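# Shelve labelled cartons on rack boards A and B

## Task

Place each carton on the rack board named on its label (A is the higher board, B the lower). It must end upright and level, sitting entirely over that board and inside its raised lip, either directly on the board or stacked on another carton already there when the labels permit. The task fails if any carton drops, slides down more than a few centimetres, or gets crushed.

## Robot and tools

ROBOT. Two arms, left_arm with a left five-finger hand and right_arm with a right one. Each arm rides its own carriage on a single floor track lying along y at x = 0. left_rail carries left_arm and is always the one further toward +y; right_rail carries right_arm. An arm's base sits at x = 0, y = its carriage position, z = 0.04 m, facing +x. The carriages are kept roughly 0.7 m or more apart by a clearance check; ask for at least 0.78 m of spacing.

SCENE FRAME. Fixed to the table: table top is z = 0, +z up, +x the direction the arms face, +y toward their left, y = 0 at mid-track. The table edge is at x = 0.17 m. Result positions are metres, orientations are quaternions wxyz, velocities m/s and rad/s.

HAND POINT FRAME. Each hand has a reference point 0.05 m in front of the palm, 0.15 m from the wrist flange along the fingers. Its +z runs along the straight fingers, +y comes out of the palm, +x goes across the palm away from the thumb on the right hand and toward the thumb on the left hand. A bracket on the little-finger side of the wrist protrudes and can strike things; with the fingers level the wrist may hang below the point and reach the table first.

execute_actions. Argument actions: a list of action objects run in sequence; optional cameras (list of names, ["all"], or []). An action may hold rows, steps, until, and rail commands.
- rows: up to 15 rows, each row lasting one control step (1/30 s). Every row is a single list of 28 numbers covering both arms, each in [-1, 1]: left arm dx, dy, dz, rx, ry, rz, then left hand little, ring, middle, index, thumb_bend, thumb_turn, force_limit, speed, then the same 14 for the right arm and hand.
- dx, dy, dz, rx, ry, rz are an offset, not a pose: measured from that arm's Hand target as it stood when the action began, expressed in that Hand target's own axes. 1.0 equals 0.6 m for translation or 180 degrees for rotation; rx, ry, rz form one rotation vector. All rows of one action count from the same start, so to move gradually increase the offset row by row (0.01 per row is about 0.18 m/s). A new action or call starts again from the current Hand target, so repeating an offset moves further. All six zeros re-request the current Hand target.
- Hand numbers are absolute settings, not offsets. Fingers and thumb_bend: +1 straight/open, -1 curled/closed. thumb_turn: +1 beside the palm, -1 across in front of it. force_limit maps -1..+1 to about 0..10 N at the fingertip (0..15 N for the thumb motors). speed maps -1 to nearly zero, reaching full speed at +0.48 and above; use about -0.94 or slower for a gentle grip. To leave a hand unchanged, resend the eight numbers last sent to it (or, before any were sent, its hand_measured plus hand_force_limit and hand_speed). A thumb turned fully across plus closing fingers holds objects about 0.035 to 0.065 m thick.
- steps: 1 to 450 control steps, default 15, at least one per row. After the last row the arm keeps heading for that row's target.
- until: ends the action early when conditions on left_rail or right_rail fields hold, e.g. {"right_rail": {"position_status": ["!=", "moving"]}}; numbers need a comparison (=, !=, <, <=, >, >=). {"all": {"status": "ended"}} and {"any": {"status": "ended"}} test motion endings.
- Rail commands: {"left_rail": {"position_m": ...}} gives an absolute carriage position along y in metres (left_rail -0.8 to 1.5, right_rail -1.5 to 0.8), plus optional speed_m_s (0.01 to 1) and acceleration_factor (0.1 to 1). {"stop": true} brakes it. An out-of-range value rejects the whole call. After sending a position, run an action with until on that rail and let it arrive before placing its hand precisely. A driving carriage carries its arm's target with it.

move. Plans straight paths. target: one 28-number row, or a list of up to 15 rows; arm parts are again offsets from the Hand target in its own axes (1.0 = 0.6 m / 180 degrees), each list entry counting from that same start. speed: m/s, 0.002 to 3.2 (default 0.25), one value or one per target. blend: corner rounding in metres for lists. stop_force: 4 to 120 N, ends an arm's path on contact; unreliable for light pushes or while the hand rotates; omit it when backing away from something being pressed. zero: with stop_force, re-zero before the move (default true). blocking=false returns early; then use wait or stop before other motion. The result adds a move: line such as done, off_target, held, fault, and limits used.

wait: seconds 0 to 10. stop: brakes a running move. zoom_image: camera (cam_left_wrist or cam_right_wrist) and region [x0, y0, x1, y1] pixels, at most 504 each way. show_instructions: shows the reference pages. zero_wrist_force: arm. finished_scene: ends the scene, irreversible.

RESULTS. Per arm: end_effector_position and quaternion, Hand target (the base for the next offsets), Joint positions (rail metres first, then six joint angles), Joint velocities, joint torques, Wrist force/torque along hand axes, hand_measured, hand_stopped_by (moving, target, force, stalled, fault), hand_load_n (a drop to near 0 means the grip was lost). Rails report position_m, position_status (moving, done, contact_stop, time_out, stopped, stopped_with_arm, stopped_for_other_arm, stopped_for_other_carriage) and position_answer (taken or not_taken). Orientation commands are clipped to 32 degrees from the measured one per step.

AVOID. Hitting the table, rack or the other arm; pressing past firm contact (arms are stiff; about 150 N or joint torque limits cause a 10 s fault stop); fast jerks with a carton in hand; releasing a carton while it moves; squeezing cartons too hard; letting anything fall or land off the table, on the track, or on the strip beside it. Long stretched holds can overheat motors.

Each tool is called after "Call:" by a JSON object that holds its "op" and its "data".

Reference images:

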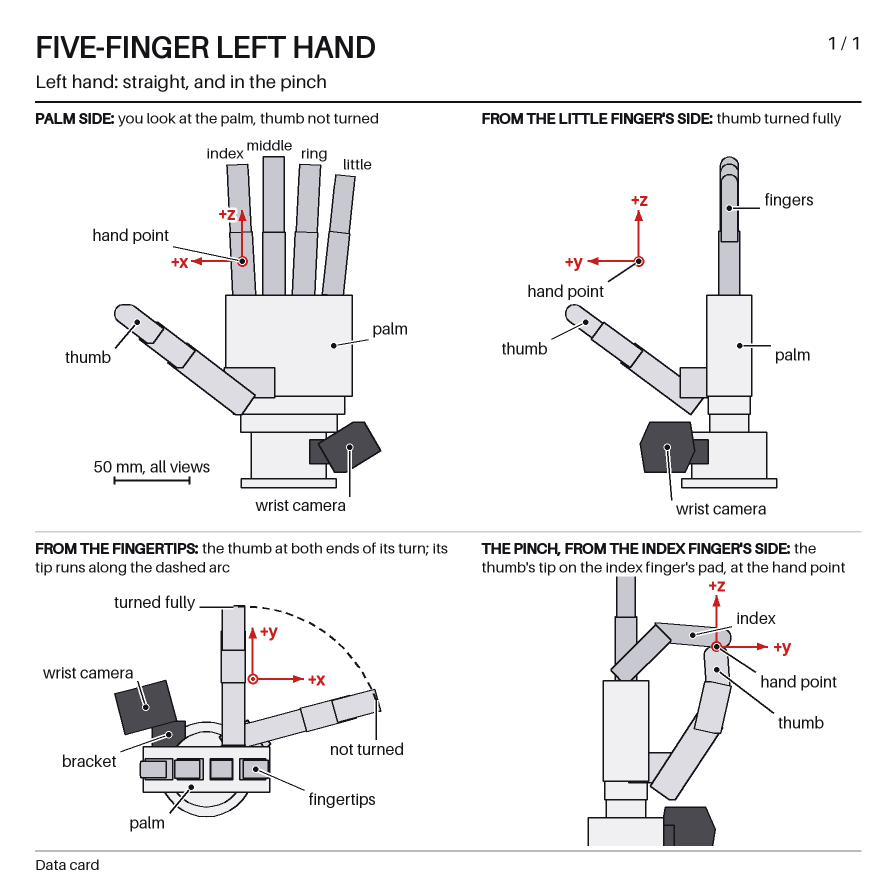

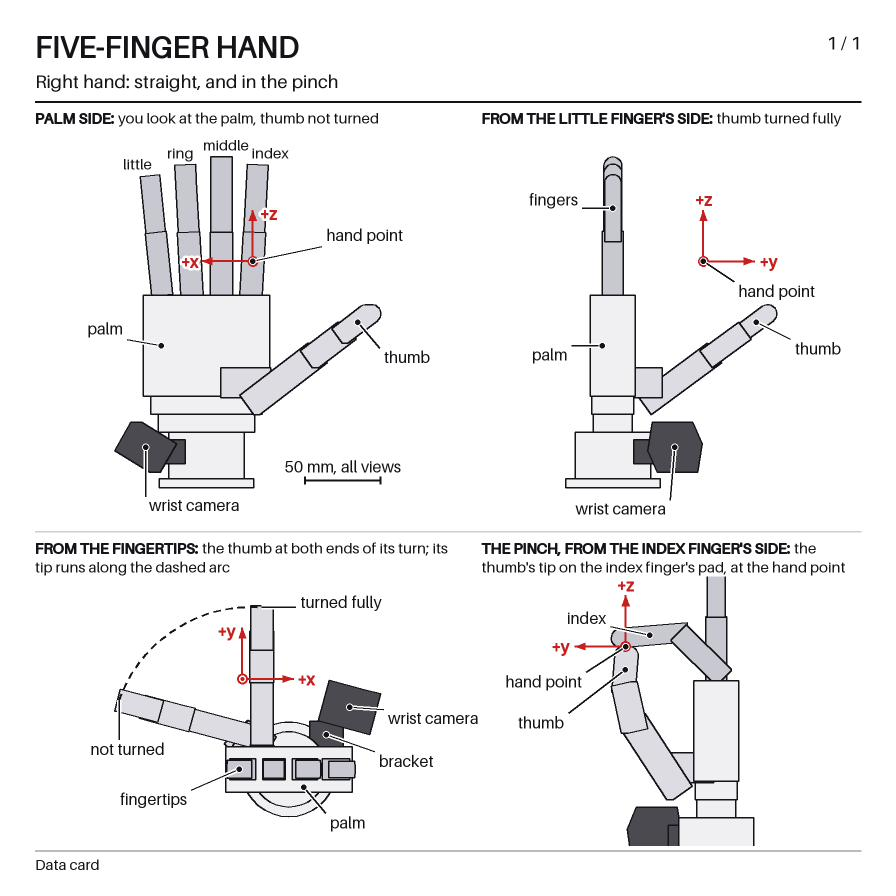

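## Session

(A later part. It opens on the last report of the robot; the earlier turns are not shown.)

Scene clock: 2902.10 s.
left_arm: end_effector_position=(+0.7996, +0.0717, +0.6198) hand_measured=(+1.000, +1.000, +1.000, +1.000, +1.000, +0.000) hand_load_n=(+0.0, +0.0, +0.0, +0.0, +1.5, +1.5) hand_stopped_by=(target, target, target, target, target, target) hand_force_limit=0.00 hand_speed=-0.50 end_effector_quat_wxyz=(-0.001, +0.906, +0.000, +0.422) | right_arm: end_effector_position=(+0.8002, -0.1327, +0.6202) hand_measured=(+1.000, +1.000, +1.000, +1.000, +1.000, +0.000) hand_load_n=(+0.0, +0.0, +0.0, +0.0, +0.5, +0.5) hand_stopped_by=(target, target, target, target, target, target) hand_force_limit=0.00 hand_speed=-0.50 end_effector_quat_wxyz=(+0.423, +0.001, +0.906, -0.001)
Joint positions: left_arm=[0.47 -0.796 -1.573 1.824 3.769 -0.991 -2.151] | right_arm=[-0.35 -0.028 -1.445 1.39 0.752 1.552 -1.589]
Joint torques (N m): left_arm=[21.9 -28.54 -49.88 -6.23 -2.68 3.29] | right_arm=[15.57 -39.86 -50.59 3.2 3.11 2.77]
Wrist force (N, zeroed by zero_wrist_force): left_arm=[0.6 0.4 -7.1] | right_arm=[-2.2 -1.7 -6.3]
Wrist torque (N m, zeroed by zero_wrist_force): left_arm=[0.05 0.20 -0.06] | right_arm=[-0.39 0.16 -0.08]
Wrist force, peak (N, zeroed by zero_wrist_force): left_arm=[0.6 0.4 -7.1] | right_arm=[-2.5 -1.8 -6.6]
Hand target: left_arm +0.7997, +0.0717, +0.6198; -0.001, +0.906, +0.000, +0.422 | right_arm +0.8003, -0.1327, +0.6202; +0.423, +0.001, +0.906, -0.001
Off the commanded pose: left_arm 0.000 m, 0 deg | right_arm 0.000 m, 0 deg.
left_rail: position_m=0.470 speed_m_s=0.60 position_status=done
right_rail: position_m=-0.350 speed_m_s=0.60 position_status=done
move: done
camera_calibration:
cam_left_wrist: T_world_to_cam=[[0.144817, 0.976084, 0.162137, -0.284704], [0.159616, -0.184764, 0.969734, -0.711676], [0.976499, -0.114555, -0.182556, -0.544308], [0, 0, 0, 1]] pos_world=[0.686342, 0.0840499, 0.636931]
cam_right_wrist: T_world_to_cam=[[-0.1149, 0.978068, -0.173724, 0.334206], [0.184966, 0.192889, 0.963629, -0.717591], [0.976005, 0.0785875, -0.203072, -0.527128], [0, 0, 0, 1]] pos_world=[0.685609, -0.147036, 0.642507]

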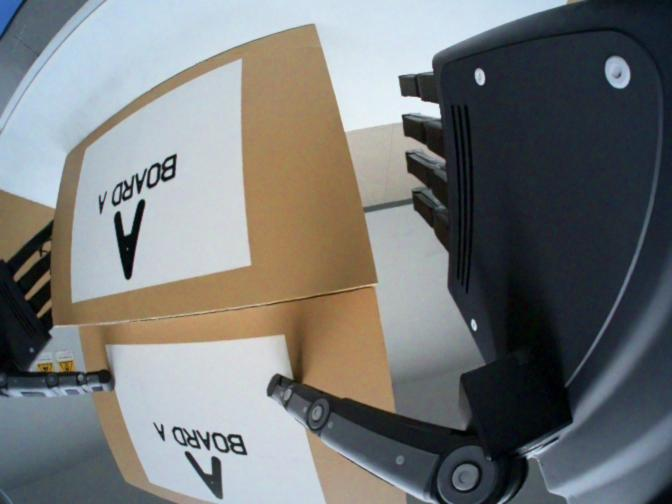

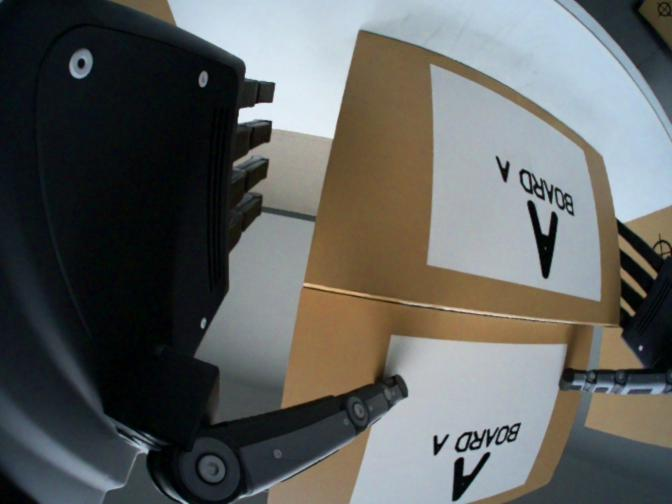

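Call:
{"op": "move", "data": {"target": [-0.0429,0,-0.0511,0,0,0,1,1,1,1,1,0,0,-0.5,0.0429,0,-0.0511,0,0,0,1,1,1,1,1,0,0,-0.5], "speed": 0.05}}

Call:
{"op": "execute_actions", "data": {"actions": [{"rows":[[0,0,0,0,0,0,1,1,1,1,1,1,0,-0.3,0,0,0,0,0,0,1,1,1,1,1,1,0,-0.3]],"steps":60}], "cameras": ["all"]}}

Scene clock: 2912.03 s.
left_arm: end_effector_position=(+0.7598, +0.0717, +0.6198) hand_measured=(+1.000, +1.000, +1.000, +1.000, +1.000, +0.000) hand_load_n=(+0.0, +0.0, +0.0, +0.0, -0.5, +0.0) hand_stopped_by=(target, target, target, target, target, target) hand_force_limit=0.00 hand_speed=-0.50 end_effector_quat_wxyz=(-0.001, +0.906, +0.000, +0.422) | right_arm: end_effector_position=(+0.7604, -0.1326, +0.6201) hand_measured=(+1.000, +1.000, +1.000, +1.000, +1.000, +0.000) hand_load_n=(+0.0, +0.5, +0.0, +0.0, +0.0, +0.0) hand_stopped_by=(target, target, target, target, target, target) hand_force_limit=0.00 hand_speed=-0.50 end_effector_quat_wxyz=(+0.423, +0.001, +0.906, -0.001)
Joint positions: left_arm=[0.47 -0.842 -1.635 1.88 3.8 -0.961 -2.195] | right_arm=[-0.35 -0.03 -1.511 1.462 0.746 1.551 -1.59]
Joint torques (N m): left_arm=[-18.55 -50.48 -36.39 -1.53 4.8 -2.99] | right_arm=[-16.55 -56.56 -33.13 -0.72 -3.36 -2.45]
Wrist force (N, zeroed by zero_wrist_force): left_arm=[0.3 1.3 -1.2] | right_arm=[-2.1 -1.5 -1.9]
Wrist torque (N m, zeroed by zero_wrist_force): left_arm=[0.23 -0.11 0.27] | right_arm=[-0.23 0.39 0.04]
Wrist force, peak (N, zeroed by zero_wrist_force): left_arm=[0.8 0.5 -7.6] | right_arm=[-2.6 -1.7 -6.8]
Hand target: left_arm +0.7597, +0.0717, +0.6198; -0.001, +0.906, +0.000, +0.422 | right_arm +0.7603, -0.1326, +0.6201; +0.423, +0.001, +0.906, -0.001
Off the commanded pose: left_arm 0.000 m, 0 deg | right_arm 0.000 m, 0 deg.
left_rail: position_m=0.470 speed_m_s=0.60 position_status=done
right_rail: position_m=-0.350 speed_m_s=0.60 position_status=done
move: done

Scene clock: 2914.23 s.
left_arm: end_effector_position=(+0.7597, +0.0717, +0.6198) hand_measured=(+1.000, +1.000, +1.000, +1.000, +1.000, +1.000) hand_load_n=(+0.0, +0.0, +0.0, +0.0, -0.5, +0.0) hand_stopped_by=(target, target, target, target, target, target) hand_force_limit=0.00 hand_speed=-0.30 end_effector_quat_wxyz=(-0.001, +0.906, +0.000, +0.422) | right_arm: end_effector_position=(+0.7603, -0.1326, +0.6201) hand_measured=(+1.000, +1.000, +1.000, +1.000, +1.000, +1.000) hand_load_n=(-0.5, +0.0, +0.0, +0.0, -0.5, +0.0) hand_stopped_by=(target, target, target, target, target, target) hand_force_limit=0.00 hand_speed=-0.30 end_effector_quat_wxyz=(+0.423, +0.001, +0.906, -0.001)
Joint positions: left_arm=[0.47 -0.842 -1.636 1.88 3.8 -0.961 -2.195] | right_arm=[-0.35 -0.03 -1.511 1.463 0.746 1.551 -1.59]
Joint torques (N m): left_arm=[-17.57 -53.71 -37.27 -1.72 4.68 -3.1] | right_arm=[-16.08 -62.28 -33.26 -0.38 -2.46 -2.03]
Wrist force (N, zeroed by zero_wrist_force): left_arm=[0.2 1.4 -1.4] | right_arm=[-2.3 -1.4 -1.9]
Wrist torque (N m, zeroed by zero_wrist_force): left_arm=[0.25 -0.11 0.26] | right_arm=[-0.21 0.42 0.03]
Wrist force, peak (N, zeroed by zero_wrist_force): left_arm=[0.3 2.0 -1.2] | right_arm=[-2.5 -1.7 -2.0]
Hand target: left_arm +0.7597, +0.0717, +0.6198; -0.001, +0.906, +0.000, +0.422 | right_arm +0.7603, -0.1326, +0.6201; +0.423, +0.001, +0.906, -0.001
Off the commanded pose: left_arm 0.000 m, 0 deg | right_arm 0.000 m, 0 deg.
left_rail: position_m=0.470 speed_m_s=0.60 position_status=done
right_rail: position_m=-0.350 speed_m_s=0.60 position_status=done
camera_calibration:
cam_left_wrist: T_world_to_cam=[[0.144817, 0.976084, 0.162137, -0.278845], [0.159616, -0.184764, 0.969734, -0.705423], [0.976499, -0.114555, -0.182556, -0.505339], [0, 0, 0, 1]] pos_world=[0.646442, 0.0839499, 0.637031]
cam_right_wrist: T_world_to_cam=[[-0.114916, 0.978067, -0.17372, 0.329515], [0.18506, 0.192896, 0.96361, -0.710181], [0.975985, 0.078586, -0.203168, -0.488139], [0, 0, 0, 1]] pos_world=[0.645709, -0.146936, 0.642407]

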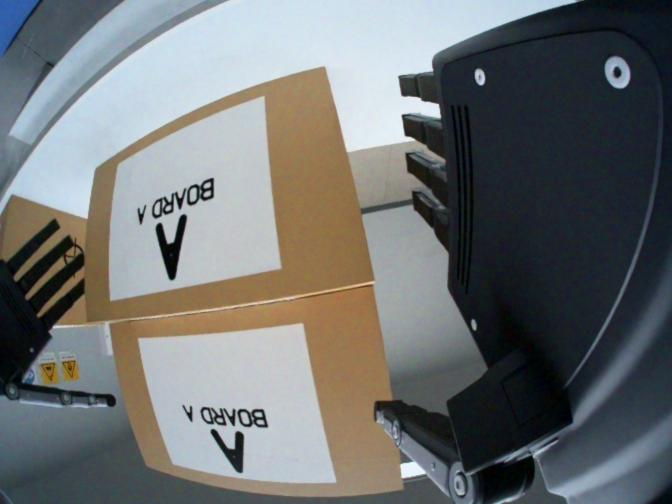

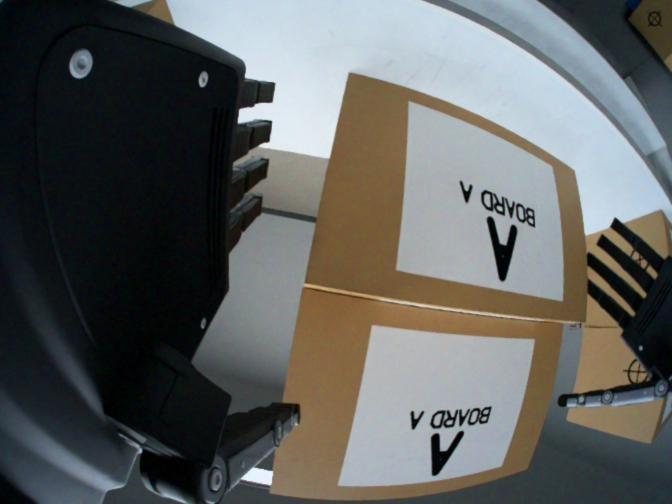

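Call:
{"op": "move", "data": {"target": [[0,-0.1055,0,0,0,0,1,1,1,1,1,1,0,-0.3,0,-0.0733,0,0,0,0,1,1,1,1,1,1,0,-0.3],[0.0536,-0.1055,0.0638,0,0,0,1,1,1,1,1,1,0,-0.3,-0.0214,-0.0733,0.0255,0,0,0,1,1,1,1,1,1,0,-0.3]], "speed": [0.1,0.06], "cameras": ["all"]}}

Scene clock: 2964.93 s.
left_arm: end_effector_position=(+0.8095, +0.1350, +0.6199) hand_measured=(+1.000, +1.000, +1.000, +1.000, +1.000, +1.000) hand_load_n=(+0.0, +0.0, +0.0, +0.0, -0.5, +0.0) hand_stopped_by=(target, target, target, target, target, target) hand_force_limit=0.00 hand_speed=-0.30 end_effector_quat_wxyz=(-0.001, +0.906, +0.000, +0.422) | right_arm: end_effector_position=(+0.7801, -0.1766, +0.6203) hand_measured=(+1.000, +1.000, +1.000, +1.000, +1.000, +1.000) hand_load_n=(+0.0, +0.0, +0.0, +0.0, +0.0, -0.5) hand_stopped_by=(target, target, target, target, target, target) hand_force_limit=0.00 hand_speed=-0.30 end_effector_quat_wxyz=(+0.423, +0.001, +0.906, -0.001)
Joint positions: left_arm=[0.47 -0.712 -1.602 1.858 3.724 -1.045 -2.077] | right_arm=[-0.35 -0.11 -1.496 1.447 0.749 1.49 -1.641]
Joint torques (N m): left_arm=[21.43 -29.88 -53.75 -7.42 -3.1 3.51] | right_arm=[15.54 -41.82 -52.52 3.64 2.71 2.77]
Wrist force (N, zeroed by zero_wrist_force): left_arm=[0.5 1.2 -0.6] | right_arm=[-1.9 -1.4 -1.6]
Wrist torque (N m, zeroed by zero_wrist_force): left_arm=[0.21 -0.11 0.02] | right_arm=[-0.15 0.38 -0.11]
Wrist force, peak (N, zeroed by zero_wrist_force): left_arm=[0.1 2.4 -1.6] | right_arm=[-2.5 -1.7 -2.1]
Hand target: left_arm +0.8097, +0.1350, +0.6199; -0.001, +0.906, +0.000, +0.422 | right_arm +0.7801, -0.1766, +0.6203; +0.423, +0.001, +0.906, -0.001
Off the commanded pose: left_arm 0.000 m, 0 deg | right_arm 0.000 m, 0 deg.
left_rail: position_m=0.470 speed_m_s=0.60 position_status=done
right_rail: position_m=-0.350 speed_m_s=0.60 position_status=done
move: done
camera_calibration:
cam_left_wrist: T_world_to_cam=[[0.144817, 0.976084, 0.162137, -0.347956], [0.159616, -0.184764, 0.969734, -0.701755], [0.976499, -0.114555, -0.182556, -0.546688], [0, 0, 0, 1]] pos_world=[0.696242, 0.14735, 0.637131]
cam_right_wrist: T_world_to_cam=[[-0.1149, 0.978068, -0.173724, 0.374851], [0.184966, 0.192889, 0.963629, -0.705502], [0.976005, 0.0785875, -0.203072, -0.50404], [0, 0, 0, 1]] pos_world=[0.665509, -0.190936, 0.642607]

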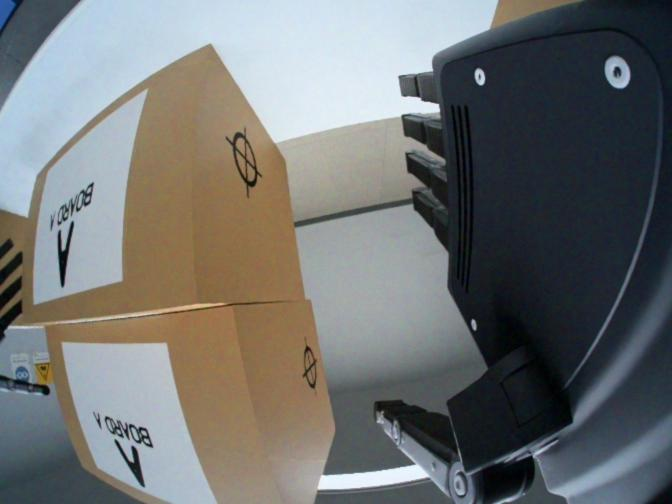

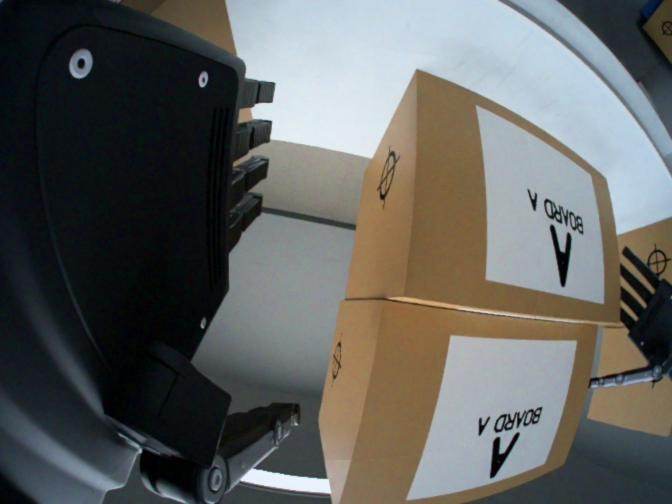

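Call:
{"op": "zoom_image", "data": {"camera": "cam_left_wrist", "region": [255, 125, 315, 185]}}

Call:
{"op": "zoom_image", "data": {"camera": "cam_right_wrist", "region": [345, 135, 395, 185]}}

Call:
{"op": "zoom_image", "data": {"camera": "cam_left_wrist", "region": [150, 20, 350, 320]}}

Scaled by 8.400 from the camera's 672x504 image, which has a finer 960x720 frame.

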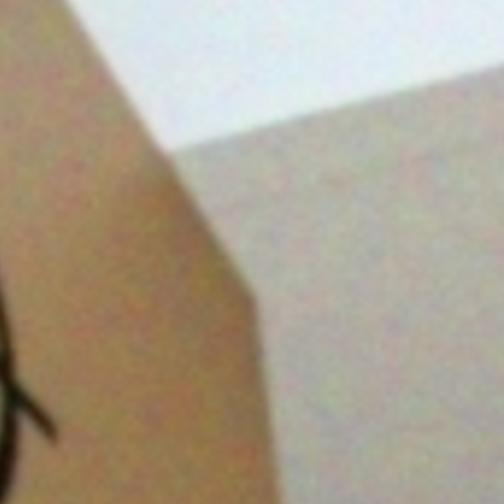

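Scaled by 10.080 from the camera's 672x504 image, which has a finer 960x720 frame.

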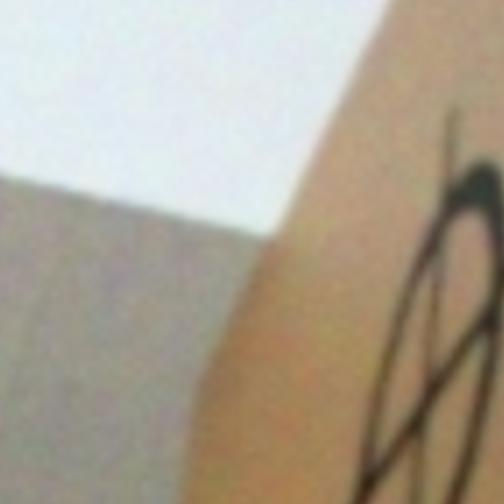

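Scaled by 1.680 from the camera's 672x504 image, which has a finer 960x720 frame.

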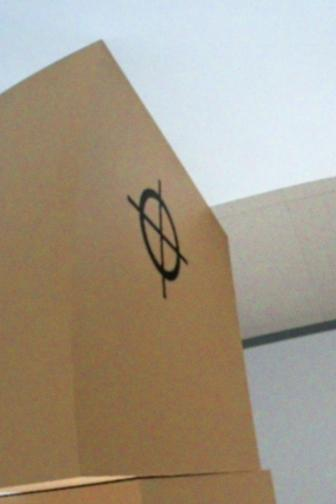

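Call:
{"op": "move", "data": {"target": [[0.383,-0.1055,-0.3215,0,0,0,1,1,1,1,1,1,0,-0.3,-0.383,0,-0.3215,0,0,0,1,1,1,1,1,1,0,-0.3],[0.4671,0.0005,-0.2213,0,0,0,1,1,1,1,1,0,0,-0.3,-0.4987,0.0747,-0.1836,0,0,0,1,1,1,1,1,0,0,-0.3]], "speed": [0.12,0.15], "cameras": ["all"]}}

Scene clock: 3005.73 s.
left_arm: end_effector_position=(+0.8883, +0.1341, +0.9199) hand_measured=(+1.000, +1.000, +1.000, +1.000, +1.000, +0.000) hand_load_n=(+0.0, +0.0, +0.0, +0.0, +0.0, -0.5) hand_stopped_by=(target, target, target, target, target, target) hand_force_limit=0.00 hand_speed=-0.30 end_effector_quat_wxyz=(-0.001, +0.906, +0.000, +0.422) | right_arm: end_effector_position=(+0.8867, -0.1317, +0.9189) hand_measured=(+1.000, +1.000, +1.000, +1.000, +1.000, +0.000) hand_load_n=(-0.5, +0.0, +0.0, +0.0, -0.5, +0.0) hand_stopped_by=(target, target, target, target, target, target) hand_force_limit=0.00 hand_speed=-0.30 end_effector_quat_wxyz=(+0.435, +0.002, +0.900, +0.002)
Joint positions: left_arm=[0.47 -0.639 -1.471 1.196 4.226 -1.095 -2.016] | right_arm=[-0.35 -0.025 -0.925 0.035 1.56 1.55 -1.581]
Joint torques (N m): left_arm=[2.73 -40.83 -52.1 -1.77 -0.24 -2.77] | right_arm=[13.31 -73.1 -34.94 3.14 -2.93 2.73]
Wrist force (N, zeroed by zero_wrist_force): left_arm=[0.2 1.3 -1.5] | right_arm=[-2.0 -0.4 -1.6]
Wrist torque (N m, zeroed by zero_wrist_force): left_arm=[0.22 -0.11 0.34] | right_arm=[0.00 0.39 -0.13]
Wrist force, peak (N, zeroed by zero_wrist_force): left_arm=[0.3 2.0 -1.5] | right_arm=[-2.1 -1.6 -2.2]
Hand target: left_arm +0.8884, +0.1341, +0.9199; -0.001, +0.906, +0.000, +0.422 | right_arm +0.8878, -0.1314, +0.9203; +0.423, +0.001, +0.906, -0.001
Off the commanded pose: left_arm 0.000 m, 0 deg | right_arm 0.002 m, 2 deg.
left_rail: position_m=0.470 speed_m_s=0.60 position_status=done
right_rail: position_m=-0.350 speed_m_s=0.60 position_status=done
elbow stopped short (right arm): the move would have taken joint 4 (elbow) straighter than the controller allows.
move: done
camera_calibration:
cam_left_wrist: T_world_to_cam=[[0.144817, 0.976084, 0.162137, -0.407047], [0.159616, -0.184764, 0.969734, -1.00545], [0.976499, -0.114555, -0.182556, -0.569081], [0, 0, 0, 1]] pos_world=[0.775142, 0.14635, 0.937131]
cam_right_wrist: T_world_to_cam=[[-0.109971, 0.979301, -0.169928, 0.387362], [0.159005, 0.186097, 0.96958, -1.00492], [0.981134, 0.0796067, -0.176179, -0.580104], [0, 0, 0, 1]] pos_world=[0.771545, -0.146152, 0.937972]

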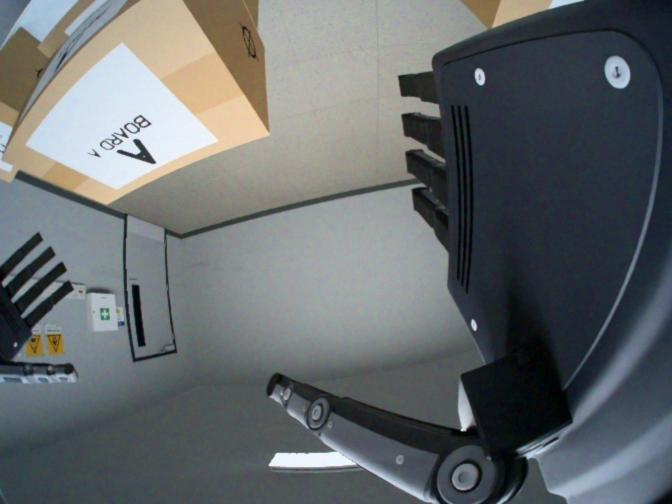

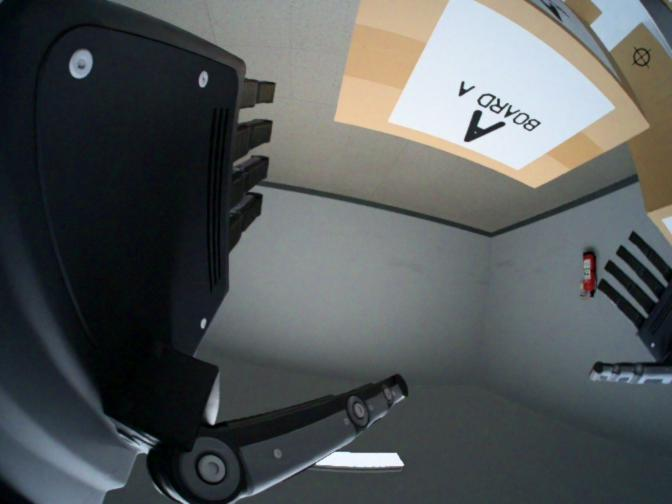

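Call:
{"op": "move", "data": {"target": [[0,0.1018,0,0,0,0,1,1,1,1,1,0,0,-0.3,0,-0.006,0,0,0,0,1,1,1,1,1,0,0,-0.3],[-0.1977,0.1018,0.1586,0,0,0,1,1,1,1,1,0,0,-0.3,0.1971,-0.006,0.1593,0,0,0,1,1,1,1,1,0,0,-0.3]], "speed": [0.08,0.08], "cameras": ["all"]}}

Scene clock: 3042.73 s.
left_arm: end_effector_position=(+0.8849, +0.0733, +0.7678) hand_measured=(+1.000, +1.000, +1.000, +1.000, +1.000, +0.000) hand_load_n=(+0.0, +0.0, -0.5, +0.0, +0.0, +0.0) hand_stopped_by=(target, target, target, target, target, target) hand_force_limit=0.00 hand_speed=-0.30 end_effector_quat_wxyz=(-0.001, +0.906, +0.000, +0.422) | right_arm: end_effector_position=(+0.8852, -0.1353, +0.7684) hand_measured=(+1.000, +1.000, +1.000, +1.000, +1.000, +0.000) hand_load_n=(+0.0, +0.0, +0.0, +0.0, +0.0, +0.0) hand_stopped_by=(target, target, target, target, target, target) hand_force_limit=0.00 hand_speed=-0.30 end_effector_quat_wxyz=(+0.423, +0.001, +0.906, -0.001)
Joint positions: left_arm=[0.47 -0.709 -1.472 1.463 3.988 -1.048 -2.074] | right_arm=[-0.35 -0.029 -1.237 0.864 1.071 1.552 -1.589]
Joint torques (N m): left_arm=[-19.67 -66.97 -37.83 -7.14 4.54 1.51] | right_arm=[10.08 -83.28 -30.12 -1.31 1.06 -2.35]
Wrist force (N, zeroed by zero_wrist_force): left_arm=[-0.1 1.0 -1.2] | right_arm=[-2.7 -1.6 -1.7]
Wrist torque (N m, zeroed by zero_wrist_force): left_arm=[0.17 -0.04 0.22] | right_arm=[-0.25 0.43 -0.02]
Wrist force, peak (N, zeroed by zero_wrist_force): left_arm=[0.2 2.1 -1.6] | right_arm=[-2.7 -2.0 -1.9]
Hand target: left_arm +0.8849, +0.0733, +0.7677; -0.001, +0.906, +0.000, +0.422 | right_arm +0.8852, -0.1353, +0.7683; +0.423, +0.001, +0.906, -0.001
Off the commanded pose: left_arm 0.000 m, 0 deg | right_arm 0.000 m, 0 deg.
left_rail: position_m=0.470 speed_m_s=0.60 position_status=done
right_rail: position_m=-0.350 speed_m_s=0.60 position_status=done
elbow stopped short (right arm): the move would have taken joint 4 (elbow) straighter than the controller allows.
move: done
camera_calibration:
cam_left_wrist: T_world_to_cam=[[0.144802, 0.976102, 0.162042, -0.322547], [0.15963, -0.184669, 0.96975, -0.868645], [0.976499, -0.114555, -0.182556, -0.600384], [0, 0, 0, 1]] pos_world=[0.771642, 0.0856499, 0.785032]
cam_right_wrist: T_world_to_cam=[[-0.114914, 0.978069, -0.17371, 0.372262], [0.185061, 0.192885, 0.963612, -0.875682], [0.975985, 0.078586, -0.203168, -0.579698], [0, 0, 0, 1]] pos_world=[0.770609, -0.149636, 0.790707]

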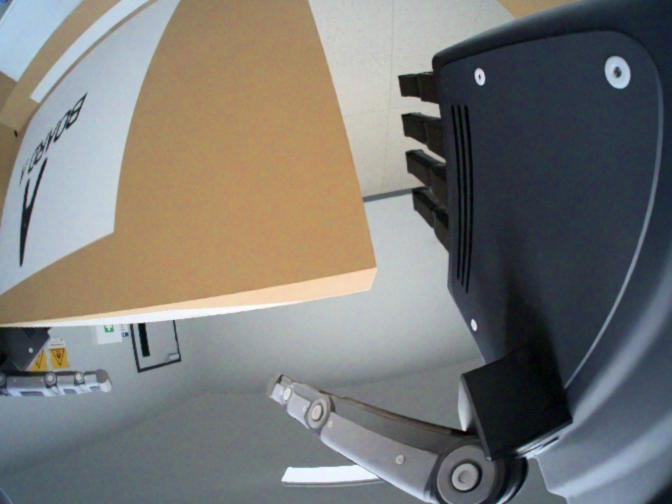

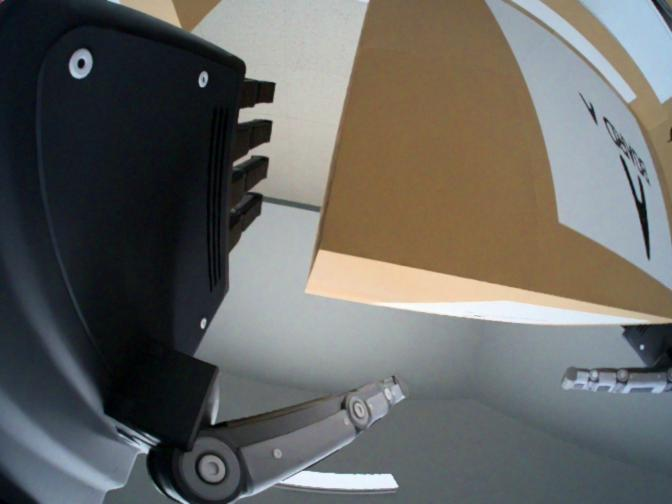

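Call:
{"op": "move", "data": {"target": [0.0107,0,0.0128,0,0,0,1,1,1,1,1,0,0,-0.3,-0.0107,0,0.0128,0,0,0,1,1,1,1,1,0,0,-0.3], "speed": 0.05}}

Call:
{"op": "zero_wrist_force", "data": {"arm": "left_arm"}}

Call:
{"op": "zero_wrist_force", "data": {"arm": "right_arm"}}

Call:
{"op": "move", "data": {"target": [0,0.08,0,0,0,0,1,1,1,1,1,0,0,-0.3,0,0.08,0,0,0,0,1,1,1,1,1,0,0,-0.3], "speed": 0.01, "stop_force": 25, "cameras": ["all"]}}

Scene clock: 3061.73 s.
left_arm: end_effector_position=(+0.8948, +0.0733, +0.7677) hand_measured=(+1.000, +1.000, +1.000, +1.000, +1.000, +0.000) hand_load_n=(+0.0, +0.0, +0.0, +0.0, +0.0, -0.5) hand_stopped_by=(target, target, target, target, target, target) hand_force_limit=0.00 hand_speed=-0.30 end_effector_quat_wxyz=(-0.001, +0.906, +0.000, +0.422) | right_arm: end_effector_position=(+0.8951, -0.1354, +0.7683) hand_measured=(+1.000, +1.000, +1.000, +1.000, +1.000, +0.000) hand_load_n=(+0.0, +0.0, +0.0, +0.0, +0.0, -0.5) hand_stopped_by=(target, target, target, target, target, target) hand_force_limit=0.00 hand_speed=-0.30 end_effector_quat_wxyz=(+0.423, +0.001, +0.906, -0.001)
Joint positions: left_arm=[0.47 -0.7 -1.457 1.446 3.986 -1.054 -2.066] | right_arm=[-0.35 -0.028 -1.217 0.836 1.078 1.552 -1.589]
Joint torques (N m): left_arm=[21.32 -43.81 -53.69 -7.35 -3.11 3.23] | right_arm=[14.28 -59.34 -48.81 3.74 2.57 1.84]
Wrist force (N, zeroed by zero_wrist_force): left_arm=[0.1 1.0 -1.1] | right_arm=[-2.8 -1.6 -2.0]
Wrist torque (N m, zeroed by zero_wrist_force): left_arm=[0.18 -0.07 0.04] | right_arm=[-0.23 0.45 0.00]
Wrist force, peak (N, zeroed by zero_wrist_force): left_arm=[0.1 1.1 -1.5] | right_arm=[-3.0 -1.7 -2.1]
Hand target: left_arm +0.8949, +0.0733, +0.7677; -0.001, +0.906, +0.000, +0.422 | right_arm +0.8952, -0.1354, +0.7683; +0.423, +0.001, +0.906, -0.001
Off the commanded pose: left_arm 0.000 m, 0 deg | right_arm 0.000 m, 0 deg.
left_rail: position_m=0.470 speed_m_s=0.60 position_status=done
right_rail: position_m=-0.350 speed_m_s=0.60 position_status=done
move: done

Wrist force sensor zeroed.

Wrist force sensor zeroed.

Scene clock: 3066.03 s.
left_arm: end_effector_position=(+0.8949, +0.0440, +0.7676) hand_measured=(+1.000, +1.000, +1.000, +1.000, +1.000, +0.000) hand_load_n=(+0.5, +0.0, +0.0, +0.0, +0.0, -0.5) hand_stopped_by=(target, target, target, target, target, target) hand_force_limit=0.00 hand_speed=-0.30 end_effector_quat_wxyz=(-0.001, +0.906, +0.000, +0.422) | right_arm: end_effector_position=(+0.8953, -0.1059, +0.7682) hand_measured=(+1.000, +1.000, +1.000, +1.000, +1.000, +0.000) hand_load_n=(+0.0, +0.0, +0.0, +0.0, +0.0, +0.0) hand_stopped_by=(target, target, target, target, target, target) hand_force_limit=0.00 hand_speed=-0.30 end_effector_quat_wxyz=(+0.423, +0.001, +0.906, -0.002)
Joint positions: left_arm=[0.47 -0.73 -1.435 1.42 4.004 -1.034 -2.092] | right_arm=[-0.35 0.016 -1.202 0.814 1.085 1.586 -1.561]
Joint torques (N m): left_arm=[-3.96 -60.94 -40.02 -8.45 -7.22 2.9] | right_arm=[1.26 -83.02 -29.91 -1.58 -7.6 -1.7]
Wrist force (N, zeroed by zero_wrist_force): left_arm=[-1.2 -27.6 0.8] | right_arm=[-0.3 -25.1 -3.1]
Wrist torque (N m, zeroed by zero_wrist_force): left_arm=[-1.70 0.02 1.20] | right_arm=[-1.28 0.11 -1.26]
Wrist force, peak (N, zeroed by zero_wrist_force): left_arm=[-2.7 -40.9 -0.4] | right_arm=[0.7 -36.8 -0.8]
Hand target: left_arm +0.8949, +0.0440, +0.7677; -0.001, +0.906, +0.000, +0.422 (not the last commanded pose) | right_arm +0.8953, -0.1059, +0.7682; +0.423, +0.001, +0.906, -0.002 (not the last commanded pose)
Off the commanded pose: left_arm 0.019 m, 0 deg | right_arm 0.019 m, 0 deg.
left_rail: position_m=0.470 speed_m_s=0.60 position_status=done
right_rail: position_m=-0.350 speed_m_s=0.60 position_status=done
move: contact (left_arm, right_arm)
camera_calibration:
cam_left_wrist: T_world_to_cam=[[0.144706, 0.976097, 0.162158, -0.29528], [0.15954, -0.184755, 0.969749, -0.8754], [0.976528, -0.114458, -0.182461, -0.613656], [0, 0, 0, 1]] pos_world=[0.781642, 0.0562497, 0.784831]
cam_right_wrist: T_world_to_cam=[[-0.114724, 0.978067, -0.173847, 0.344494], [0.184994, 0.192976, 0.963606, -0.88298], [0.97602, 0.0783885, -0.203075, -0.592038], [0, 0, 0, 1]] pos_world=[0.780709, -0.120135, 0.790506]

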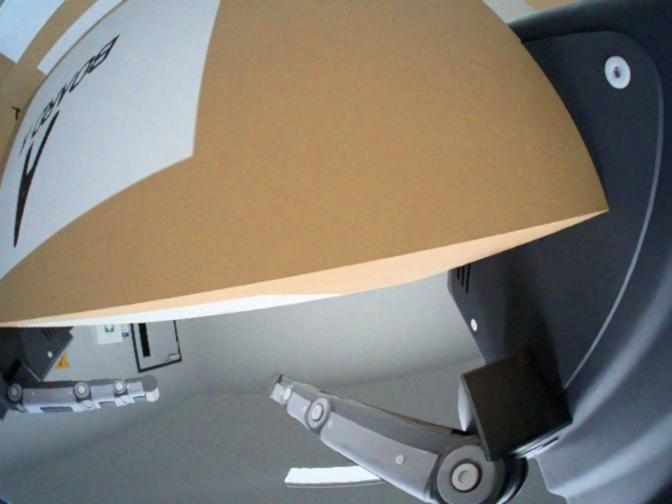

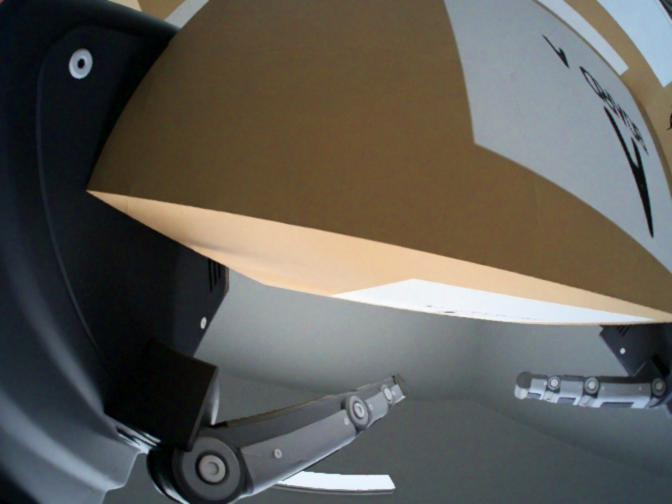

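Call:
{"op": "move", "data": {"target": [0.00638,0,-0.00536,0,0,0,1,1,1,1,1,0,0,-0.3,-0.00638,0,-0.00536,0,0,0,1,1,1,1,1,0,0,-0.3], "speed": 0.02}}

Call:
{"op": "move", "data": {"target": [0,0.01,0,0,0,0,1,1,1,1,1,0,0,-0.3,0,0.01,0,0,0,0,1,1,1,1,1,0,0,-0.3], "speed": 0.003, "stop_force": 42, "zero": false}}

Call:
{"op": "execute_actions", "data": {"actions": [{"rows":[[0,0,0,0,0,0,0.6,0.6,0.6,0.6,1,0,-0.4,-0.9,0,0,0,0,0,0,0.6,0.6,0.6,0.6,1,0,-0.4,-0.9]],"steps":60}]}}

Call:
{"op": "move", "data": {"target": [0.01021,0,-0.00857,0,0,0,0.6,0.6,0.6,0.6,1,0,-0.4,-0.9,-0.01021,0,-0.00857,0,0,0,0.6,0.6,0.6,0.6,1,0,-0.4,-0.9], "speed": 0.02, "cameras": ["all"]}}

Scene clock: 3079.90 s.
left_arm: end_effector_position=(+0.8949, +0.0440, +0.7726) hand_measured=(+1.000, +1.000, +1.000, +1.000, +1.000, +0.000) hand_load_n=(+0.0, +0.0, +0.0, +0.0, +0.0, +0.0) hand_stopped_by=(target, target, target, target, target, target) hand_force_limit=0.00 hand_speed=-0.30 end_effector_quat_wxyz=(-0.001, +0.906, +0.000, +0.422) | right_arm: end_effector_position=(+0.8953, -0.1059, +0.7731) hand_measured=(+1.000, +1.000, +1.000, +1.000, +1.000, +0.000) hand_load_n=(+0.0, +0.0, +0.0, +0.0, +0.0, +0.0) hand_stopped_by=(target, target, target, target, target, target) hand_force_limit=0.00 hand_speed=-0.30 end_effector_quat_wxyz=(+0.423, +0.001, +0.906, -0.002)
Joint positions: left_arm=[0.47 -0.73 -1.435 1.411 4.012 -1.033 -2.092] | right_arm=[-0.35 0.016 -1.197 0.799 1.096 1.586 -1.561]
Joint torques (N m): left_arm=[-5.56 -42.11 -58.12 -3.52 -3.07 2.6] | right_arm=[4.41 -65.49 -49.88 2.75 -3.03 -1.17]
Wrist force (N, zeroed by zero_wrist_force): left_arm=[-1.8 -23.1 3.9] | right_arm=[3.3 -22.3 5.2]
Wrist torque (N m, zeroed by zero_wrist_force): left_arm=[-1.55 0.18 1.06] | right_arm=[-1.44 -0.45 -1.00]
Wrist force, peak (N, zeroed by zero_wrist_force): left_arm=[-1.6 -27.6 0.5] | right_arm=[0.0 -25.0 -3.0]
Hand target: left_arm +0.8949, +0.0440, +0.7727; -0.001, +0.906, +0.000, +0.422 | right_arm +0.8953, -0.1059, +0.7732; +0.423, +0.001, +0.906, -0.002
Off the commanded pose: left_arm 0.000 m, 0 deg | right_arm 0.000 m, 0 deg.
left_rail: position_m=0.470 speed_m_s=0.60 position_status=done
right_rail: position_m=-0.350 speed_m_s=0.60 position_status=done
move: done

Scene clock: 3080.77 s.
left_arm: end_effector_position=(+0.8950, +0.0437, +0.7727) hand_measured=(+1.000, +1.000, +1.000, +1.000, +1.000, +0.000) hand_load_n=(+0.0, +0.0, +0.0, +0.0, +0.0, +0.0) hand_stopped_by=(target, target, target, target, target, target) hand_force_limit=0.00 hand_speed=-0.30 end_effector_quat_wxyz=(-0.001, +0.906, +0.000, +0.422) | right_arm: end_effector_position=(+0.8953, -0.1055, +0.7732) hand_measured=(+1.000, +1.000, +1.000, +1.000, +1.000, +0.000) hand_load_n=(+0.0, +0.0, +0.0, +0.0, +0.0, +0.0) hand_stopped_by=(target, target, target, target, target, target) hand_force_limit=0.00 hand_speed=-0.30 end_effector_quat_wxyz=(+0.423, +0.001, +0.906, -0.002)
Joint positions: left_arm=[0.47 -0.73 -1.435 1.41 4.013 -1.033 -2.093] | right_arm=[-0.35 0.017 -1.197 0.798 1.096 1.587 -1.56]
Joint torques (N m): left_arm=[-28.88 -50.93 -46.04 -8.64 -9.43 1.98] | right_arm=[23.12 -80.05 -41.17 1.55 -12.92 -0.89]
Wrist force (N, zeroed by zero_wrist_force): left_arm=[-3.9 -47.1 1.9] | right_arm=[2.1 -45.9 4.1]
Wrist torque (N m, zeroed by zero_wrist_force): left_arm=[-2.87 0.11 2.09] | right_arm=[-2.64 -0.11 -2.11]
Wrist force, peak (N, zeroed by zero_wrist_force): left_arm=[-4.0 -47.5 2.2] | right_arm=[2.4 -46.6 4.4]
Hand target: left_arm +0.8950, +0.0438, +0.7727; -0.001, +0.906, +0.000, +0.422 (not the last commanded pose) | right_arm +0.8953, -0.1056, +0.7732; +0.423, +0.001, +0.906, -0.002 (not the last commanded pose)
Off the commanded pose: left_arm 0.006 m, 0 deg | right_arm 0.006 m, 0 deg.
left_rail: position_m=0.470 speed_m_s=0.60 position_status=done
right_rail: position_m=-0.350 speed_m_s=0.60 position_status=done
move: contact (left_arm, right_arm)

Scene clock: 3082.97 s.
left_arm: end_effector_position=(+0.8950, +0.0438, +0.7727) hand_measured=(+0.844, +0.862, +0.880, +0.870, +1.000, +0.000) hand_load_n=(+3.0, +8.5, +3.0, +3.0, +0.0, +0.0) hand_stopped_by=(force, force, force, force, target, target) hand_force_limit=-0.40 hand_speed=-0.90 end_effector_quat_wxyz=(-0.001, +0.906, +0.000, +0.422) | right_arm: end_effector_position=(+0.8953, -0.1055, +0.7732) hand_measured=(+0.844, +0.864, +0.880, +0.864, +1.000, +0.000) hand_load_n=(+3.5, +6.5, +3.0, +7.5, +0.0, +0.0) hand_stopped_by=(force, force, force, force, target, target) hand_force_limit=-0.40 hand_speed=-0.90 end_effector_quat_wxyz=(+0.423, +0.001, +0.906, -0.002)
Joint positions: left_arm=[0.47 -0.73 -1.435 1.41 4.013 -1.033 -2.093] | right_arm=[-0.35 0.017 -1.197 0.798 1.096 1.587 -1.56]
Joint torques (N m): left_arm=[-20.45 -53.72 -42.33 -9.36 -11.24 2.36] | right_arm=[23.48 -85.8 -33.06 -0.92 -10.11 -1.26]
Wrist force (N, zeroed by zero_wrist_force): left_arm=[-4.0 -45.9 0.4] | right_arm=[2.0 -44.2 5.1]
Wrist torque (N m, zeroed by zero_wrist_force): left_arm=[-1.58 0.07 1.95] | right_arm=[-0.97 -0.26 -1.82]
Wrist force, peak (N, zeroed by zero_wrist_force): left_arm=[-4.0 -46.6 2.2] | right_arm=[2.1 -45.3 4.4]
Hand target: left_arm +0.8950, +0.0438, +0.7727; -0.001, +0.906, +0.000, +0.422 | right_arm +0.8953, -0.1055, +0.7732; +0.423, +0.001, +0.906, -0.002
Off the commanded pose: left_arm 0.000 m, 0 deg | right_arm 0.000 m, 0 deg.
left_rail: position_m=0.470 speed_m_s=0.60 position_status=done
right_rail: position_m=-0.350 speed_m_s=0.60 position_status=done

Scene clock: 3083.83 s.
left_arm: end_effector_position=(+0.8950, +0.0437, +0.7806) hand_measured=(+0.844, +0.862, +0.880, +0.870, +1.000, +0.000) hand_load_n=(+3.0, +8.5, +3.0, +3.5, +0.0, +0.0) hand_stopped_by=(force, force, force, force, target, target) hand_force_limit=-0.40 hand_speed=-0.90 end_effector_quat_wxyz=(-0.001, +0.906, +0.000, +0.422) | right_arm: end_effector_position=(+0.8953, -0.1055, +0.7812) hand_measured=(+0.844, +0.864, +0.880, +0.864, +1.000, +0.000) hand_load_n=(+3.0, +6.5, +3.0, +7.5, +0.0, -0.5) hand_stopped_by=(force, force, force, force, target, target) hand_force_limit=-0.40 hand_speed=-0.90 end_effector_quat_wxyz=(+0.423, +0.001, +0.906, -0.002)
Joint positions: left_arm=[0.47 -0.73 -1.434 1.396 4.027 -1.033 -2.093] | right_arm=[-0.35 0.017 -1.19 0.773 1.114 1.587 -1.56]
Joint torques (N m): left_arm=[-25.81 -34.23 -62.05 -5.99 -10.32 1.82] | right_arm=[31.88 -72.71 -55.32 2.26 -8.16 0.09]
Wrist force (N, zeroed by zero_wrist_force): left_arm=[-6.9 -46.4 3.1] | right_arm=[6.0 -45.1 7.8]
Wrist torque (N m, zeroed by zero_wrist_force): left_arm=[-1.77 -0.17 1.83] | right_arm=[-1.11 -0.02 -1.70]
Wrist force, peak (N, zeroed by zero_wrist_force): left_arm=[-6.9 -46.4 3.1] | right_arm=[6.3 -45.3 7.8]
Hand target: left_arm +0.8950, +0.0437, +0.7807; -0.001, +0.906, +0.000, +0.422 | right_arm +0.8953, -0.1055, +0.7812; +0.423, +0.001, +0.906, -0.002
Off the commanded pose: left_arm 0.000 m, 0 deg | right_arm 0.000 m, 0 deg.
left_rail: position_m=0.470 speed_m_s=0.60 position_status=done
right_rail: position_m=-0.350 speed_m_s=0.60 position_status=done
move: done
camera_calibration:
cam_left_wrist: T_world_to_cam=[[0.144548, 0.97608, 0.162398, -0.297274], [0.159546, -0.184965, 0.969708, -0.888019], [0.97655, -0.114259, -0.182466, -0.611429], [0, 0, 0, 1]] pos_world=[0.781742, 0.0560494, 0.797831]
cam_right_wrist: T_world_to_cam=[[-0.114363, 0.978076, -0.174037, 0.346343], [0.185056, 0.193094, 0.963571, -0.89559], [0.976051, 0.0779906, -0.203082, -0.589586], [0, 0, 0, 1]] pos_world=[0.78081, -0.119834, 0.803506]

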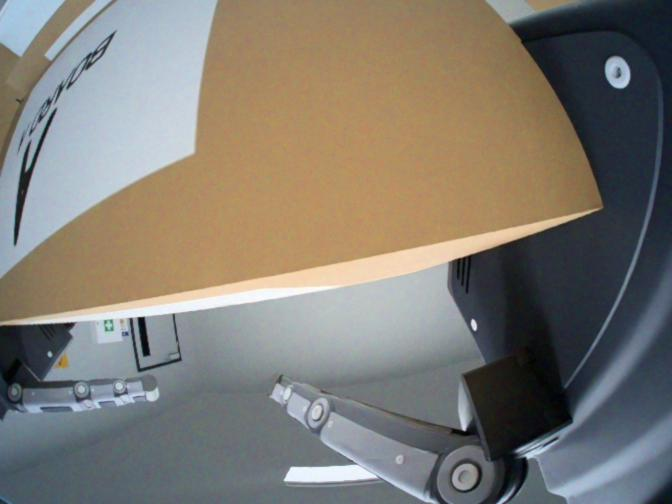

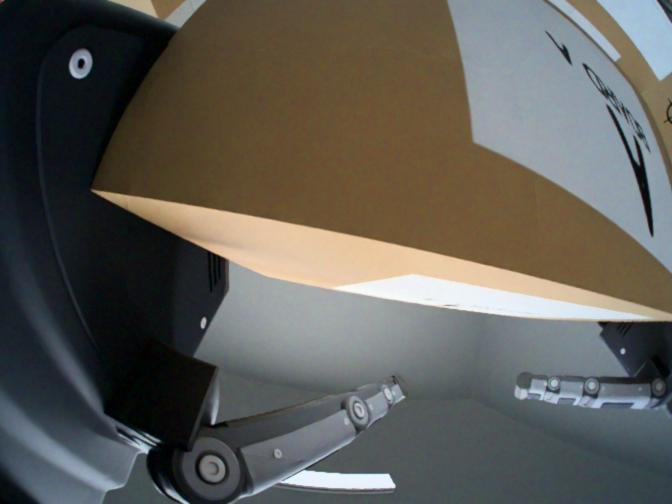

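Call:
{"op": "move", "data": {"target": [0.0281,0,-0.0236,0,0,0,0.6,0.6,0.6,0.6,1,0,-0.4,-0.9,-0.0281,0,-0.0236,0,0,0,0.6,0.6,0.6,0.6,1,0,-0.4,-0.9], "speed": 0.04}}

Call:
{"op": "move", "data": {"target": [-0.1072,0,-0.1277,0,0,0,0.6,0.6,0.6,0.6,1,0,-0.4,-0.9,0.1072,0,-0.1277,0,0,0,0.6,0.6,0.6,0.6,1,0,-0.4,-0.9], "speed": 0.06}}

Scene clock: 3094.37 s.
left_arm: end_effector_position=(+0.8951, +0.0437, +0.8026) hand_measured=(+0.844, +0.862, +0.880, +0.870, +1.000, +0.000) hand_load_n=(+3.0, +8.0, +3.0, +3.0, -0.5, +0.0) hand_stopped_by=(force, force, force, force, target, target) hand_force_limit=-0.40 hand_speed=-0.90 end_effector_quat_wxyz=(-0.001, +0.906, +0.000, +0.422) | right_arm: end_effector_position=(+0.8953, -0.1055, +0.8032) hand_measured=(+0.844, +0.864, +0.880, +0.864, +1.000, +0.000) hand_load_n=(+3.5, +6.5, +3.0, +7.5, +0.0, -0.5) hand_stopped_by=(force, force, force, force, target, target) hand_force_limit=-0.40 hand_speed=-0.90 end_effector_quat_wxyz=(+0.423, +0.001, +0.906, -0.002)
Joint positions: left_arm=[0.47 -0.73 -1.432 1.355 4.066 -1.033 -2.093] | right_arm=[-0.35 0.017 -1.167 0.696 1.167 1.587 -1.56]
Joint torques (N m): left_arm=[-53.83 -33.28 -60.84 -6.15 -6.28 0.08] | right_arm=[60.09 -69.05 -55.85 2.14 -8.63 1.72]
Wrist force (N, zeroed by zero_wrist_force): left_arm=[-6.8 -48.4 3.1] | right_arm=[6.2 -47.2 7.7]
Wrist torque (N m, zeroed by zero_wrist_force): left_arm=[-1.89 -0.16 1.91] | right_arm=[-1.26 -0.07 -1.84]
Wrist force, peak (N, zeroed by zero_wrist_force): left_arm=[-6.6 -48.5 2.7] | right_arm=[6.3 -47.4 7.9]
Hand target: left_arm +0.8951, +0.0437, +0.8027; -0.001, +0.906, +0.000, +0.422 | right_arm +0.8953, -0.1055, +0.8032; +0.423, +0.001, +0.906, -0.002
Off the commanded pose: left_arm 0.000 m, 0 deg | right_arm 0.000 m, 0 deg.
left_rail: position_m=0.470 speed_m_s=0.60 position_status=done
right_rail: position_m=-0.350 speed_m_s=0.60 position_status=done
move: done

Scene clock: 3096.50 s.
left_arm: end_effector_position=(+0.7951, +0.0436, +0.8027) hand_measured=(+0.844, +0.862, +0.880, +0.872, +1.000, +0.000) hand_load_n=(+3.5, +9.0, +3.5, +3.0, +0.0, +0.0) hand_stopped_by=(force, force, force, force, target, target) hand_force_limit=-0.40 hand_speed=-0.90 end_effector_quat_wxyz=(-0.001, +0.906, +0.000, +0.422) | right_arm: end_effector_position=(+0.7954, -0.1052, +0.8031) hand_measured=(+0.844, +0.864, +0.880, +0.864, +1.000, +0.000) hand_load_n=(+2.5, +6.0, +3.0, +7.0, +0.0, +0.0) hand_stopped_by=(force, force, force, force, target, target) hand_force_limit=-0.40 hand_speed=-0.90 end_effector_quat_wxyz=(+0.423, +0.001, +0.906, -0.002)
Joint positions: left_arm=[0.47 -0.831 -1.584 1.508 4.113 -0.968 -2.184] | right_arm=[-0.35 0.02 -1.366 0.966 1.097 1.59 -1.558]
Joint torques (N m): left_arm=[-67.52 -36.81 -46.72 -7.92 -6.63 -4.03] | right_arm=[64.93 -73.6 -36.64 -2.94 -13.18 2.81]
Wrist force (N, zeroed by zero_wrist_force): left_arm=[-7.9 -64.1 3.8] | right_arm=[4.5 -62.8 6.7]
Wrist torque (N m, zeroed by zero_wrist_force): left_arm=[-2.67 -0.26 2.69] | right_arm=[-2.13 0.05 -2.44]
Wrist force, peak (N, zeroed by zero_wrist_force): left_arm=[-8.4 -64.4 2.4] | right_arm=[4.6 -63.5 7.5]
Hand target: left_arm +0.7950, +0.0436, +0.8027; -0.001, +0.906, +0.000, +0.422 | right_arm +0.7953, -0.1052, +0.8031; +0.423, +0.001, +0.906, -0.002
Off the commanded pose: left_arm 0.000 m, 0 deg | right_arm 0.000 m, 0 deg.
left_rail: position_m=0.470 speed_m_s=0.60 position_status=done
right_rail: position_m=-0.350 speed_m_s=0.60 position_status=done
move: done

Call:
{"op": "move", "data": {"target": [-0.1072,-0.0174,-0.1277,0,0,0,0.6,0.6,0.6,0.6,1,0,-0.4,-0.9,0.1072,0.0170,-0.1277,0,0,0,0.6,0.6,0.6,0.6,1,0,-0.4,-0.9], "speed": 0.06}}

Call:
{"op": "move", "data": {"target": [-0.1072,-0.0173,-0.1277,0,0,0,0.6,0.6,0.6,0.6,1,0,-0.4,-0.9,0.1072,0.0171,-0.1277,0,0,0,0.6,0.6,0.6,0.6,1,0,-0.4,-0.9], "speed": 0.06}}

Scene clock: 3103.90 s.
left_arm: end_effector_position=(+0.6951, +0.0540, +0.8028) hand_measured=(+0.844, +0.862, +0.880, +0.872, +1.000, +0.000) hand_load_n=(+4.5, +9.5, +3.5, +3.5, +0.0, +0.0) hand_stopped_by=(force, force, force, force, target, target) hand_force_limit=-0.40 hand_speed=-0.90 end_effector_quat_wxyz=(-0.001, +0.906, +0.000, +0.422) | right_arm: end_effector_position=(+0.6954, -0.0947, +0.8029) hand_measured=(+0.844, +0.864, +0.880, +0.864, +1.000, +0.000) hand_load_n=(+2.0, +5.5, +2.5, +7.0, +0.0, +0.0) hand_stopped_by=(force, force, force, force, target, target) hand_force_limit=-0.40 hand_speed=-0.90 end_effector_quat_wxyz=(+0.423, +0.001, +0.906, -0.002)
Joint positions: left_arm=[0.47 -0.947 -1.74 1.637 4.209 -0.899 -2.3] | right_arm=[-0.35 0.046 -1.531 1.155 1.074 1.61 -1.541]
Joint torques (N m): left_arm=[-68.76 -16.39 -47.13 -9.76 -6.22 -4.6] | right_arm=[64.29 -58.95 -35.71 -2.69 -13.57 3.09]
Wrist force (N, zeroed by zero_wrist_force): left_arm=[-9.1 -73.0 6.0] | right_arm=[4.1 -72.2 5.4]
Wrist torque (N m, zeroed by zero_wrist_force): left_arm=[-2.97 -0.27 3.17] | right_arm=[-2.66 -0.03 -2.70]
Wrist force, peak (N, zeroed by zero_wrist_force): left_arm=[-9.5 -73.5 5.3] | right_arm=[3.9 -72.5 5.9]
Hand target: left_arm +0.6950, +0.0540, +0.8028; -0.001, +0.906, +0.000, +0.422 | right_arm +0.6952, -0.0947, +0.8029; +0.423, +0.001, +0.906, -0.002
Off the commanded pose: left_arm 0.000 m, 0 deg | right_arm 0.000 m, 0 deg.
left_rail: position_m=0.470 speed_m_s=0.60 position_status=done
right_rail: position_m=-0.350 speed_m_s=0.60 position_status=done
move: done

Scene clock: 3106.10 s.
left_arm: end_effector_position=(+0.5950, +0.0643, +0.8029) hand_measured=(+0.844, +0.862, +0.880, +0.872, +1.000, +0.000) hand_load_n=(+5.0, +10.5, +4.5, +4.0, +0.0, -0.5) hand_stopped_by=(force, force, force, force, target, target) hand_force_limit=-0.40 hand_speed=-0.90 end_effector_quat_wxyz=(-0.001, +0.906, +0.000, +0.422) | right_arm: end_effector_position=(+0.5953, -0.0842, +0.8027) hand_measured=(+0.844, +0.864, +0.880, +0.864, +1.000, +0.000) hand_load_n=(+1.0, +4.5, +2.0, +7.0, +0.0, +0.0) hand_stopped_by=(force, force, force, force, target, target) hand_force_limit=-0.40 hand_speed=-0.90 end_effector_quat_wxyz=(+0.423, +0.001, +0.906, -0.002)
Joint positions: left_arm=[0.47 -1.102 -1.892 1.729 4.384 -0.818 -2.474] | right_arm=[-0.35 0.086 -1.68 1.298 1.08 1.64 -1.516]
Joint torques (N m): left_arm=[-70.01 6.62 -47.64 -12.36 -6.02 -4.81] | right_arm=[64.53 -37.7 -34.22 1.07 -16.95 3.29]
Wrist force (N, zeroed by zero_wrist_force): left_arm=[-10.7 -89.4 7.7] | right_arm=[3.0 -87.5 3.7]
Wrist torque (N m, zeroed by zero_wrist_force): left_arm=[-3.67 -0.19 3.99] | right_arm=[-3.48 -0.08 -3.32]
Wrist force, peak (N, zeroed by zero_wrist_force): left_arm=[-10.7 -89.4 7.7] | right_arm=[3.2 -87.7 4.0]
Hand target: left_arm +0.5949, +0.0643, +0.8029; -0.001, +0.906, +0.000, +0.422 | right_arm +0.5952, -0.0842, +0.8027; +0.423, +0.001, +0.906, -0.002
Off the commanded pose: left_arm 0.000 m, 0 deg | right_arm 0.000 m, 0 deg.
left_rail: position_m=0.470 speed_m_s=0.60 position_status=done
right_rail: position_m=-0.350 speed_m_s=0.60 position_status=done
move: done


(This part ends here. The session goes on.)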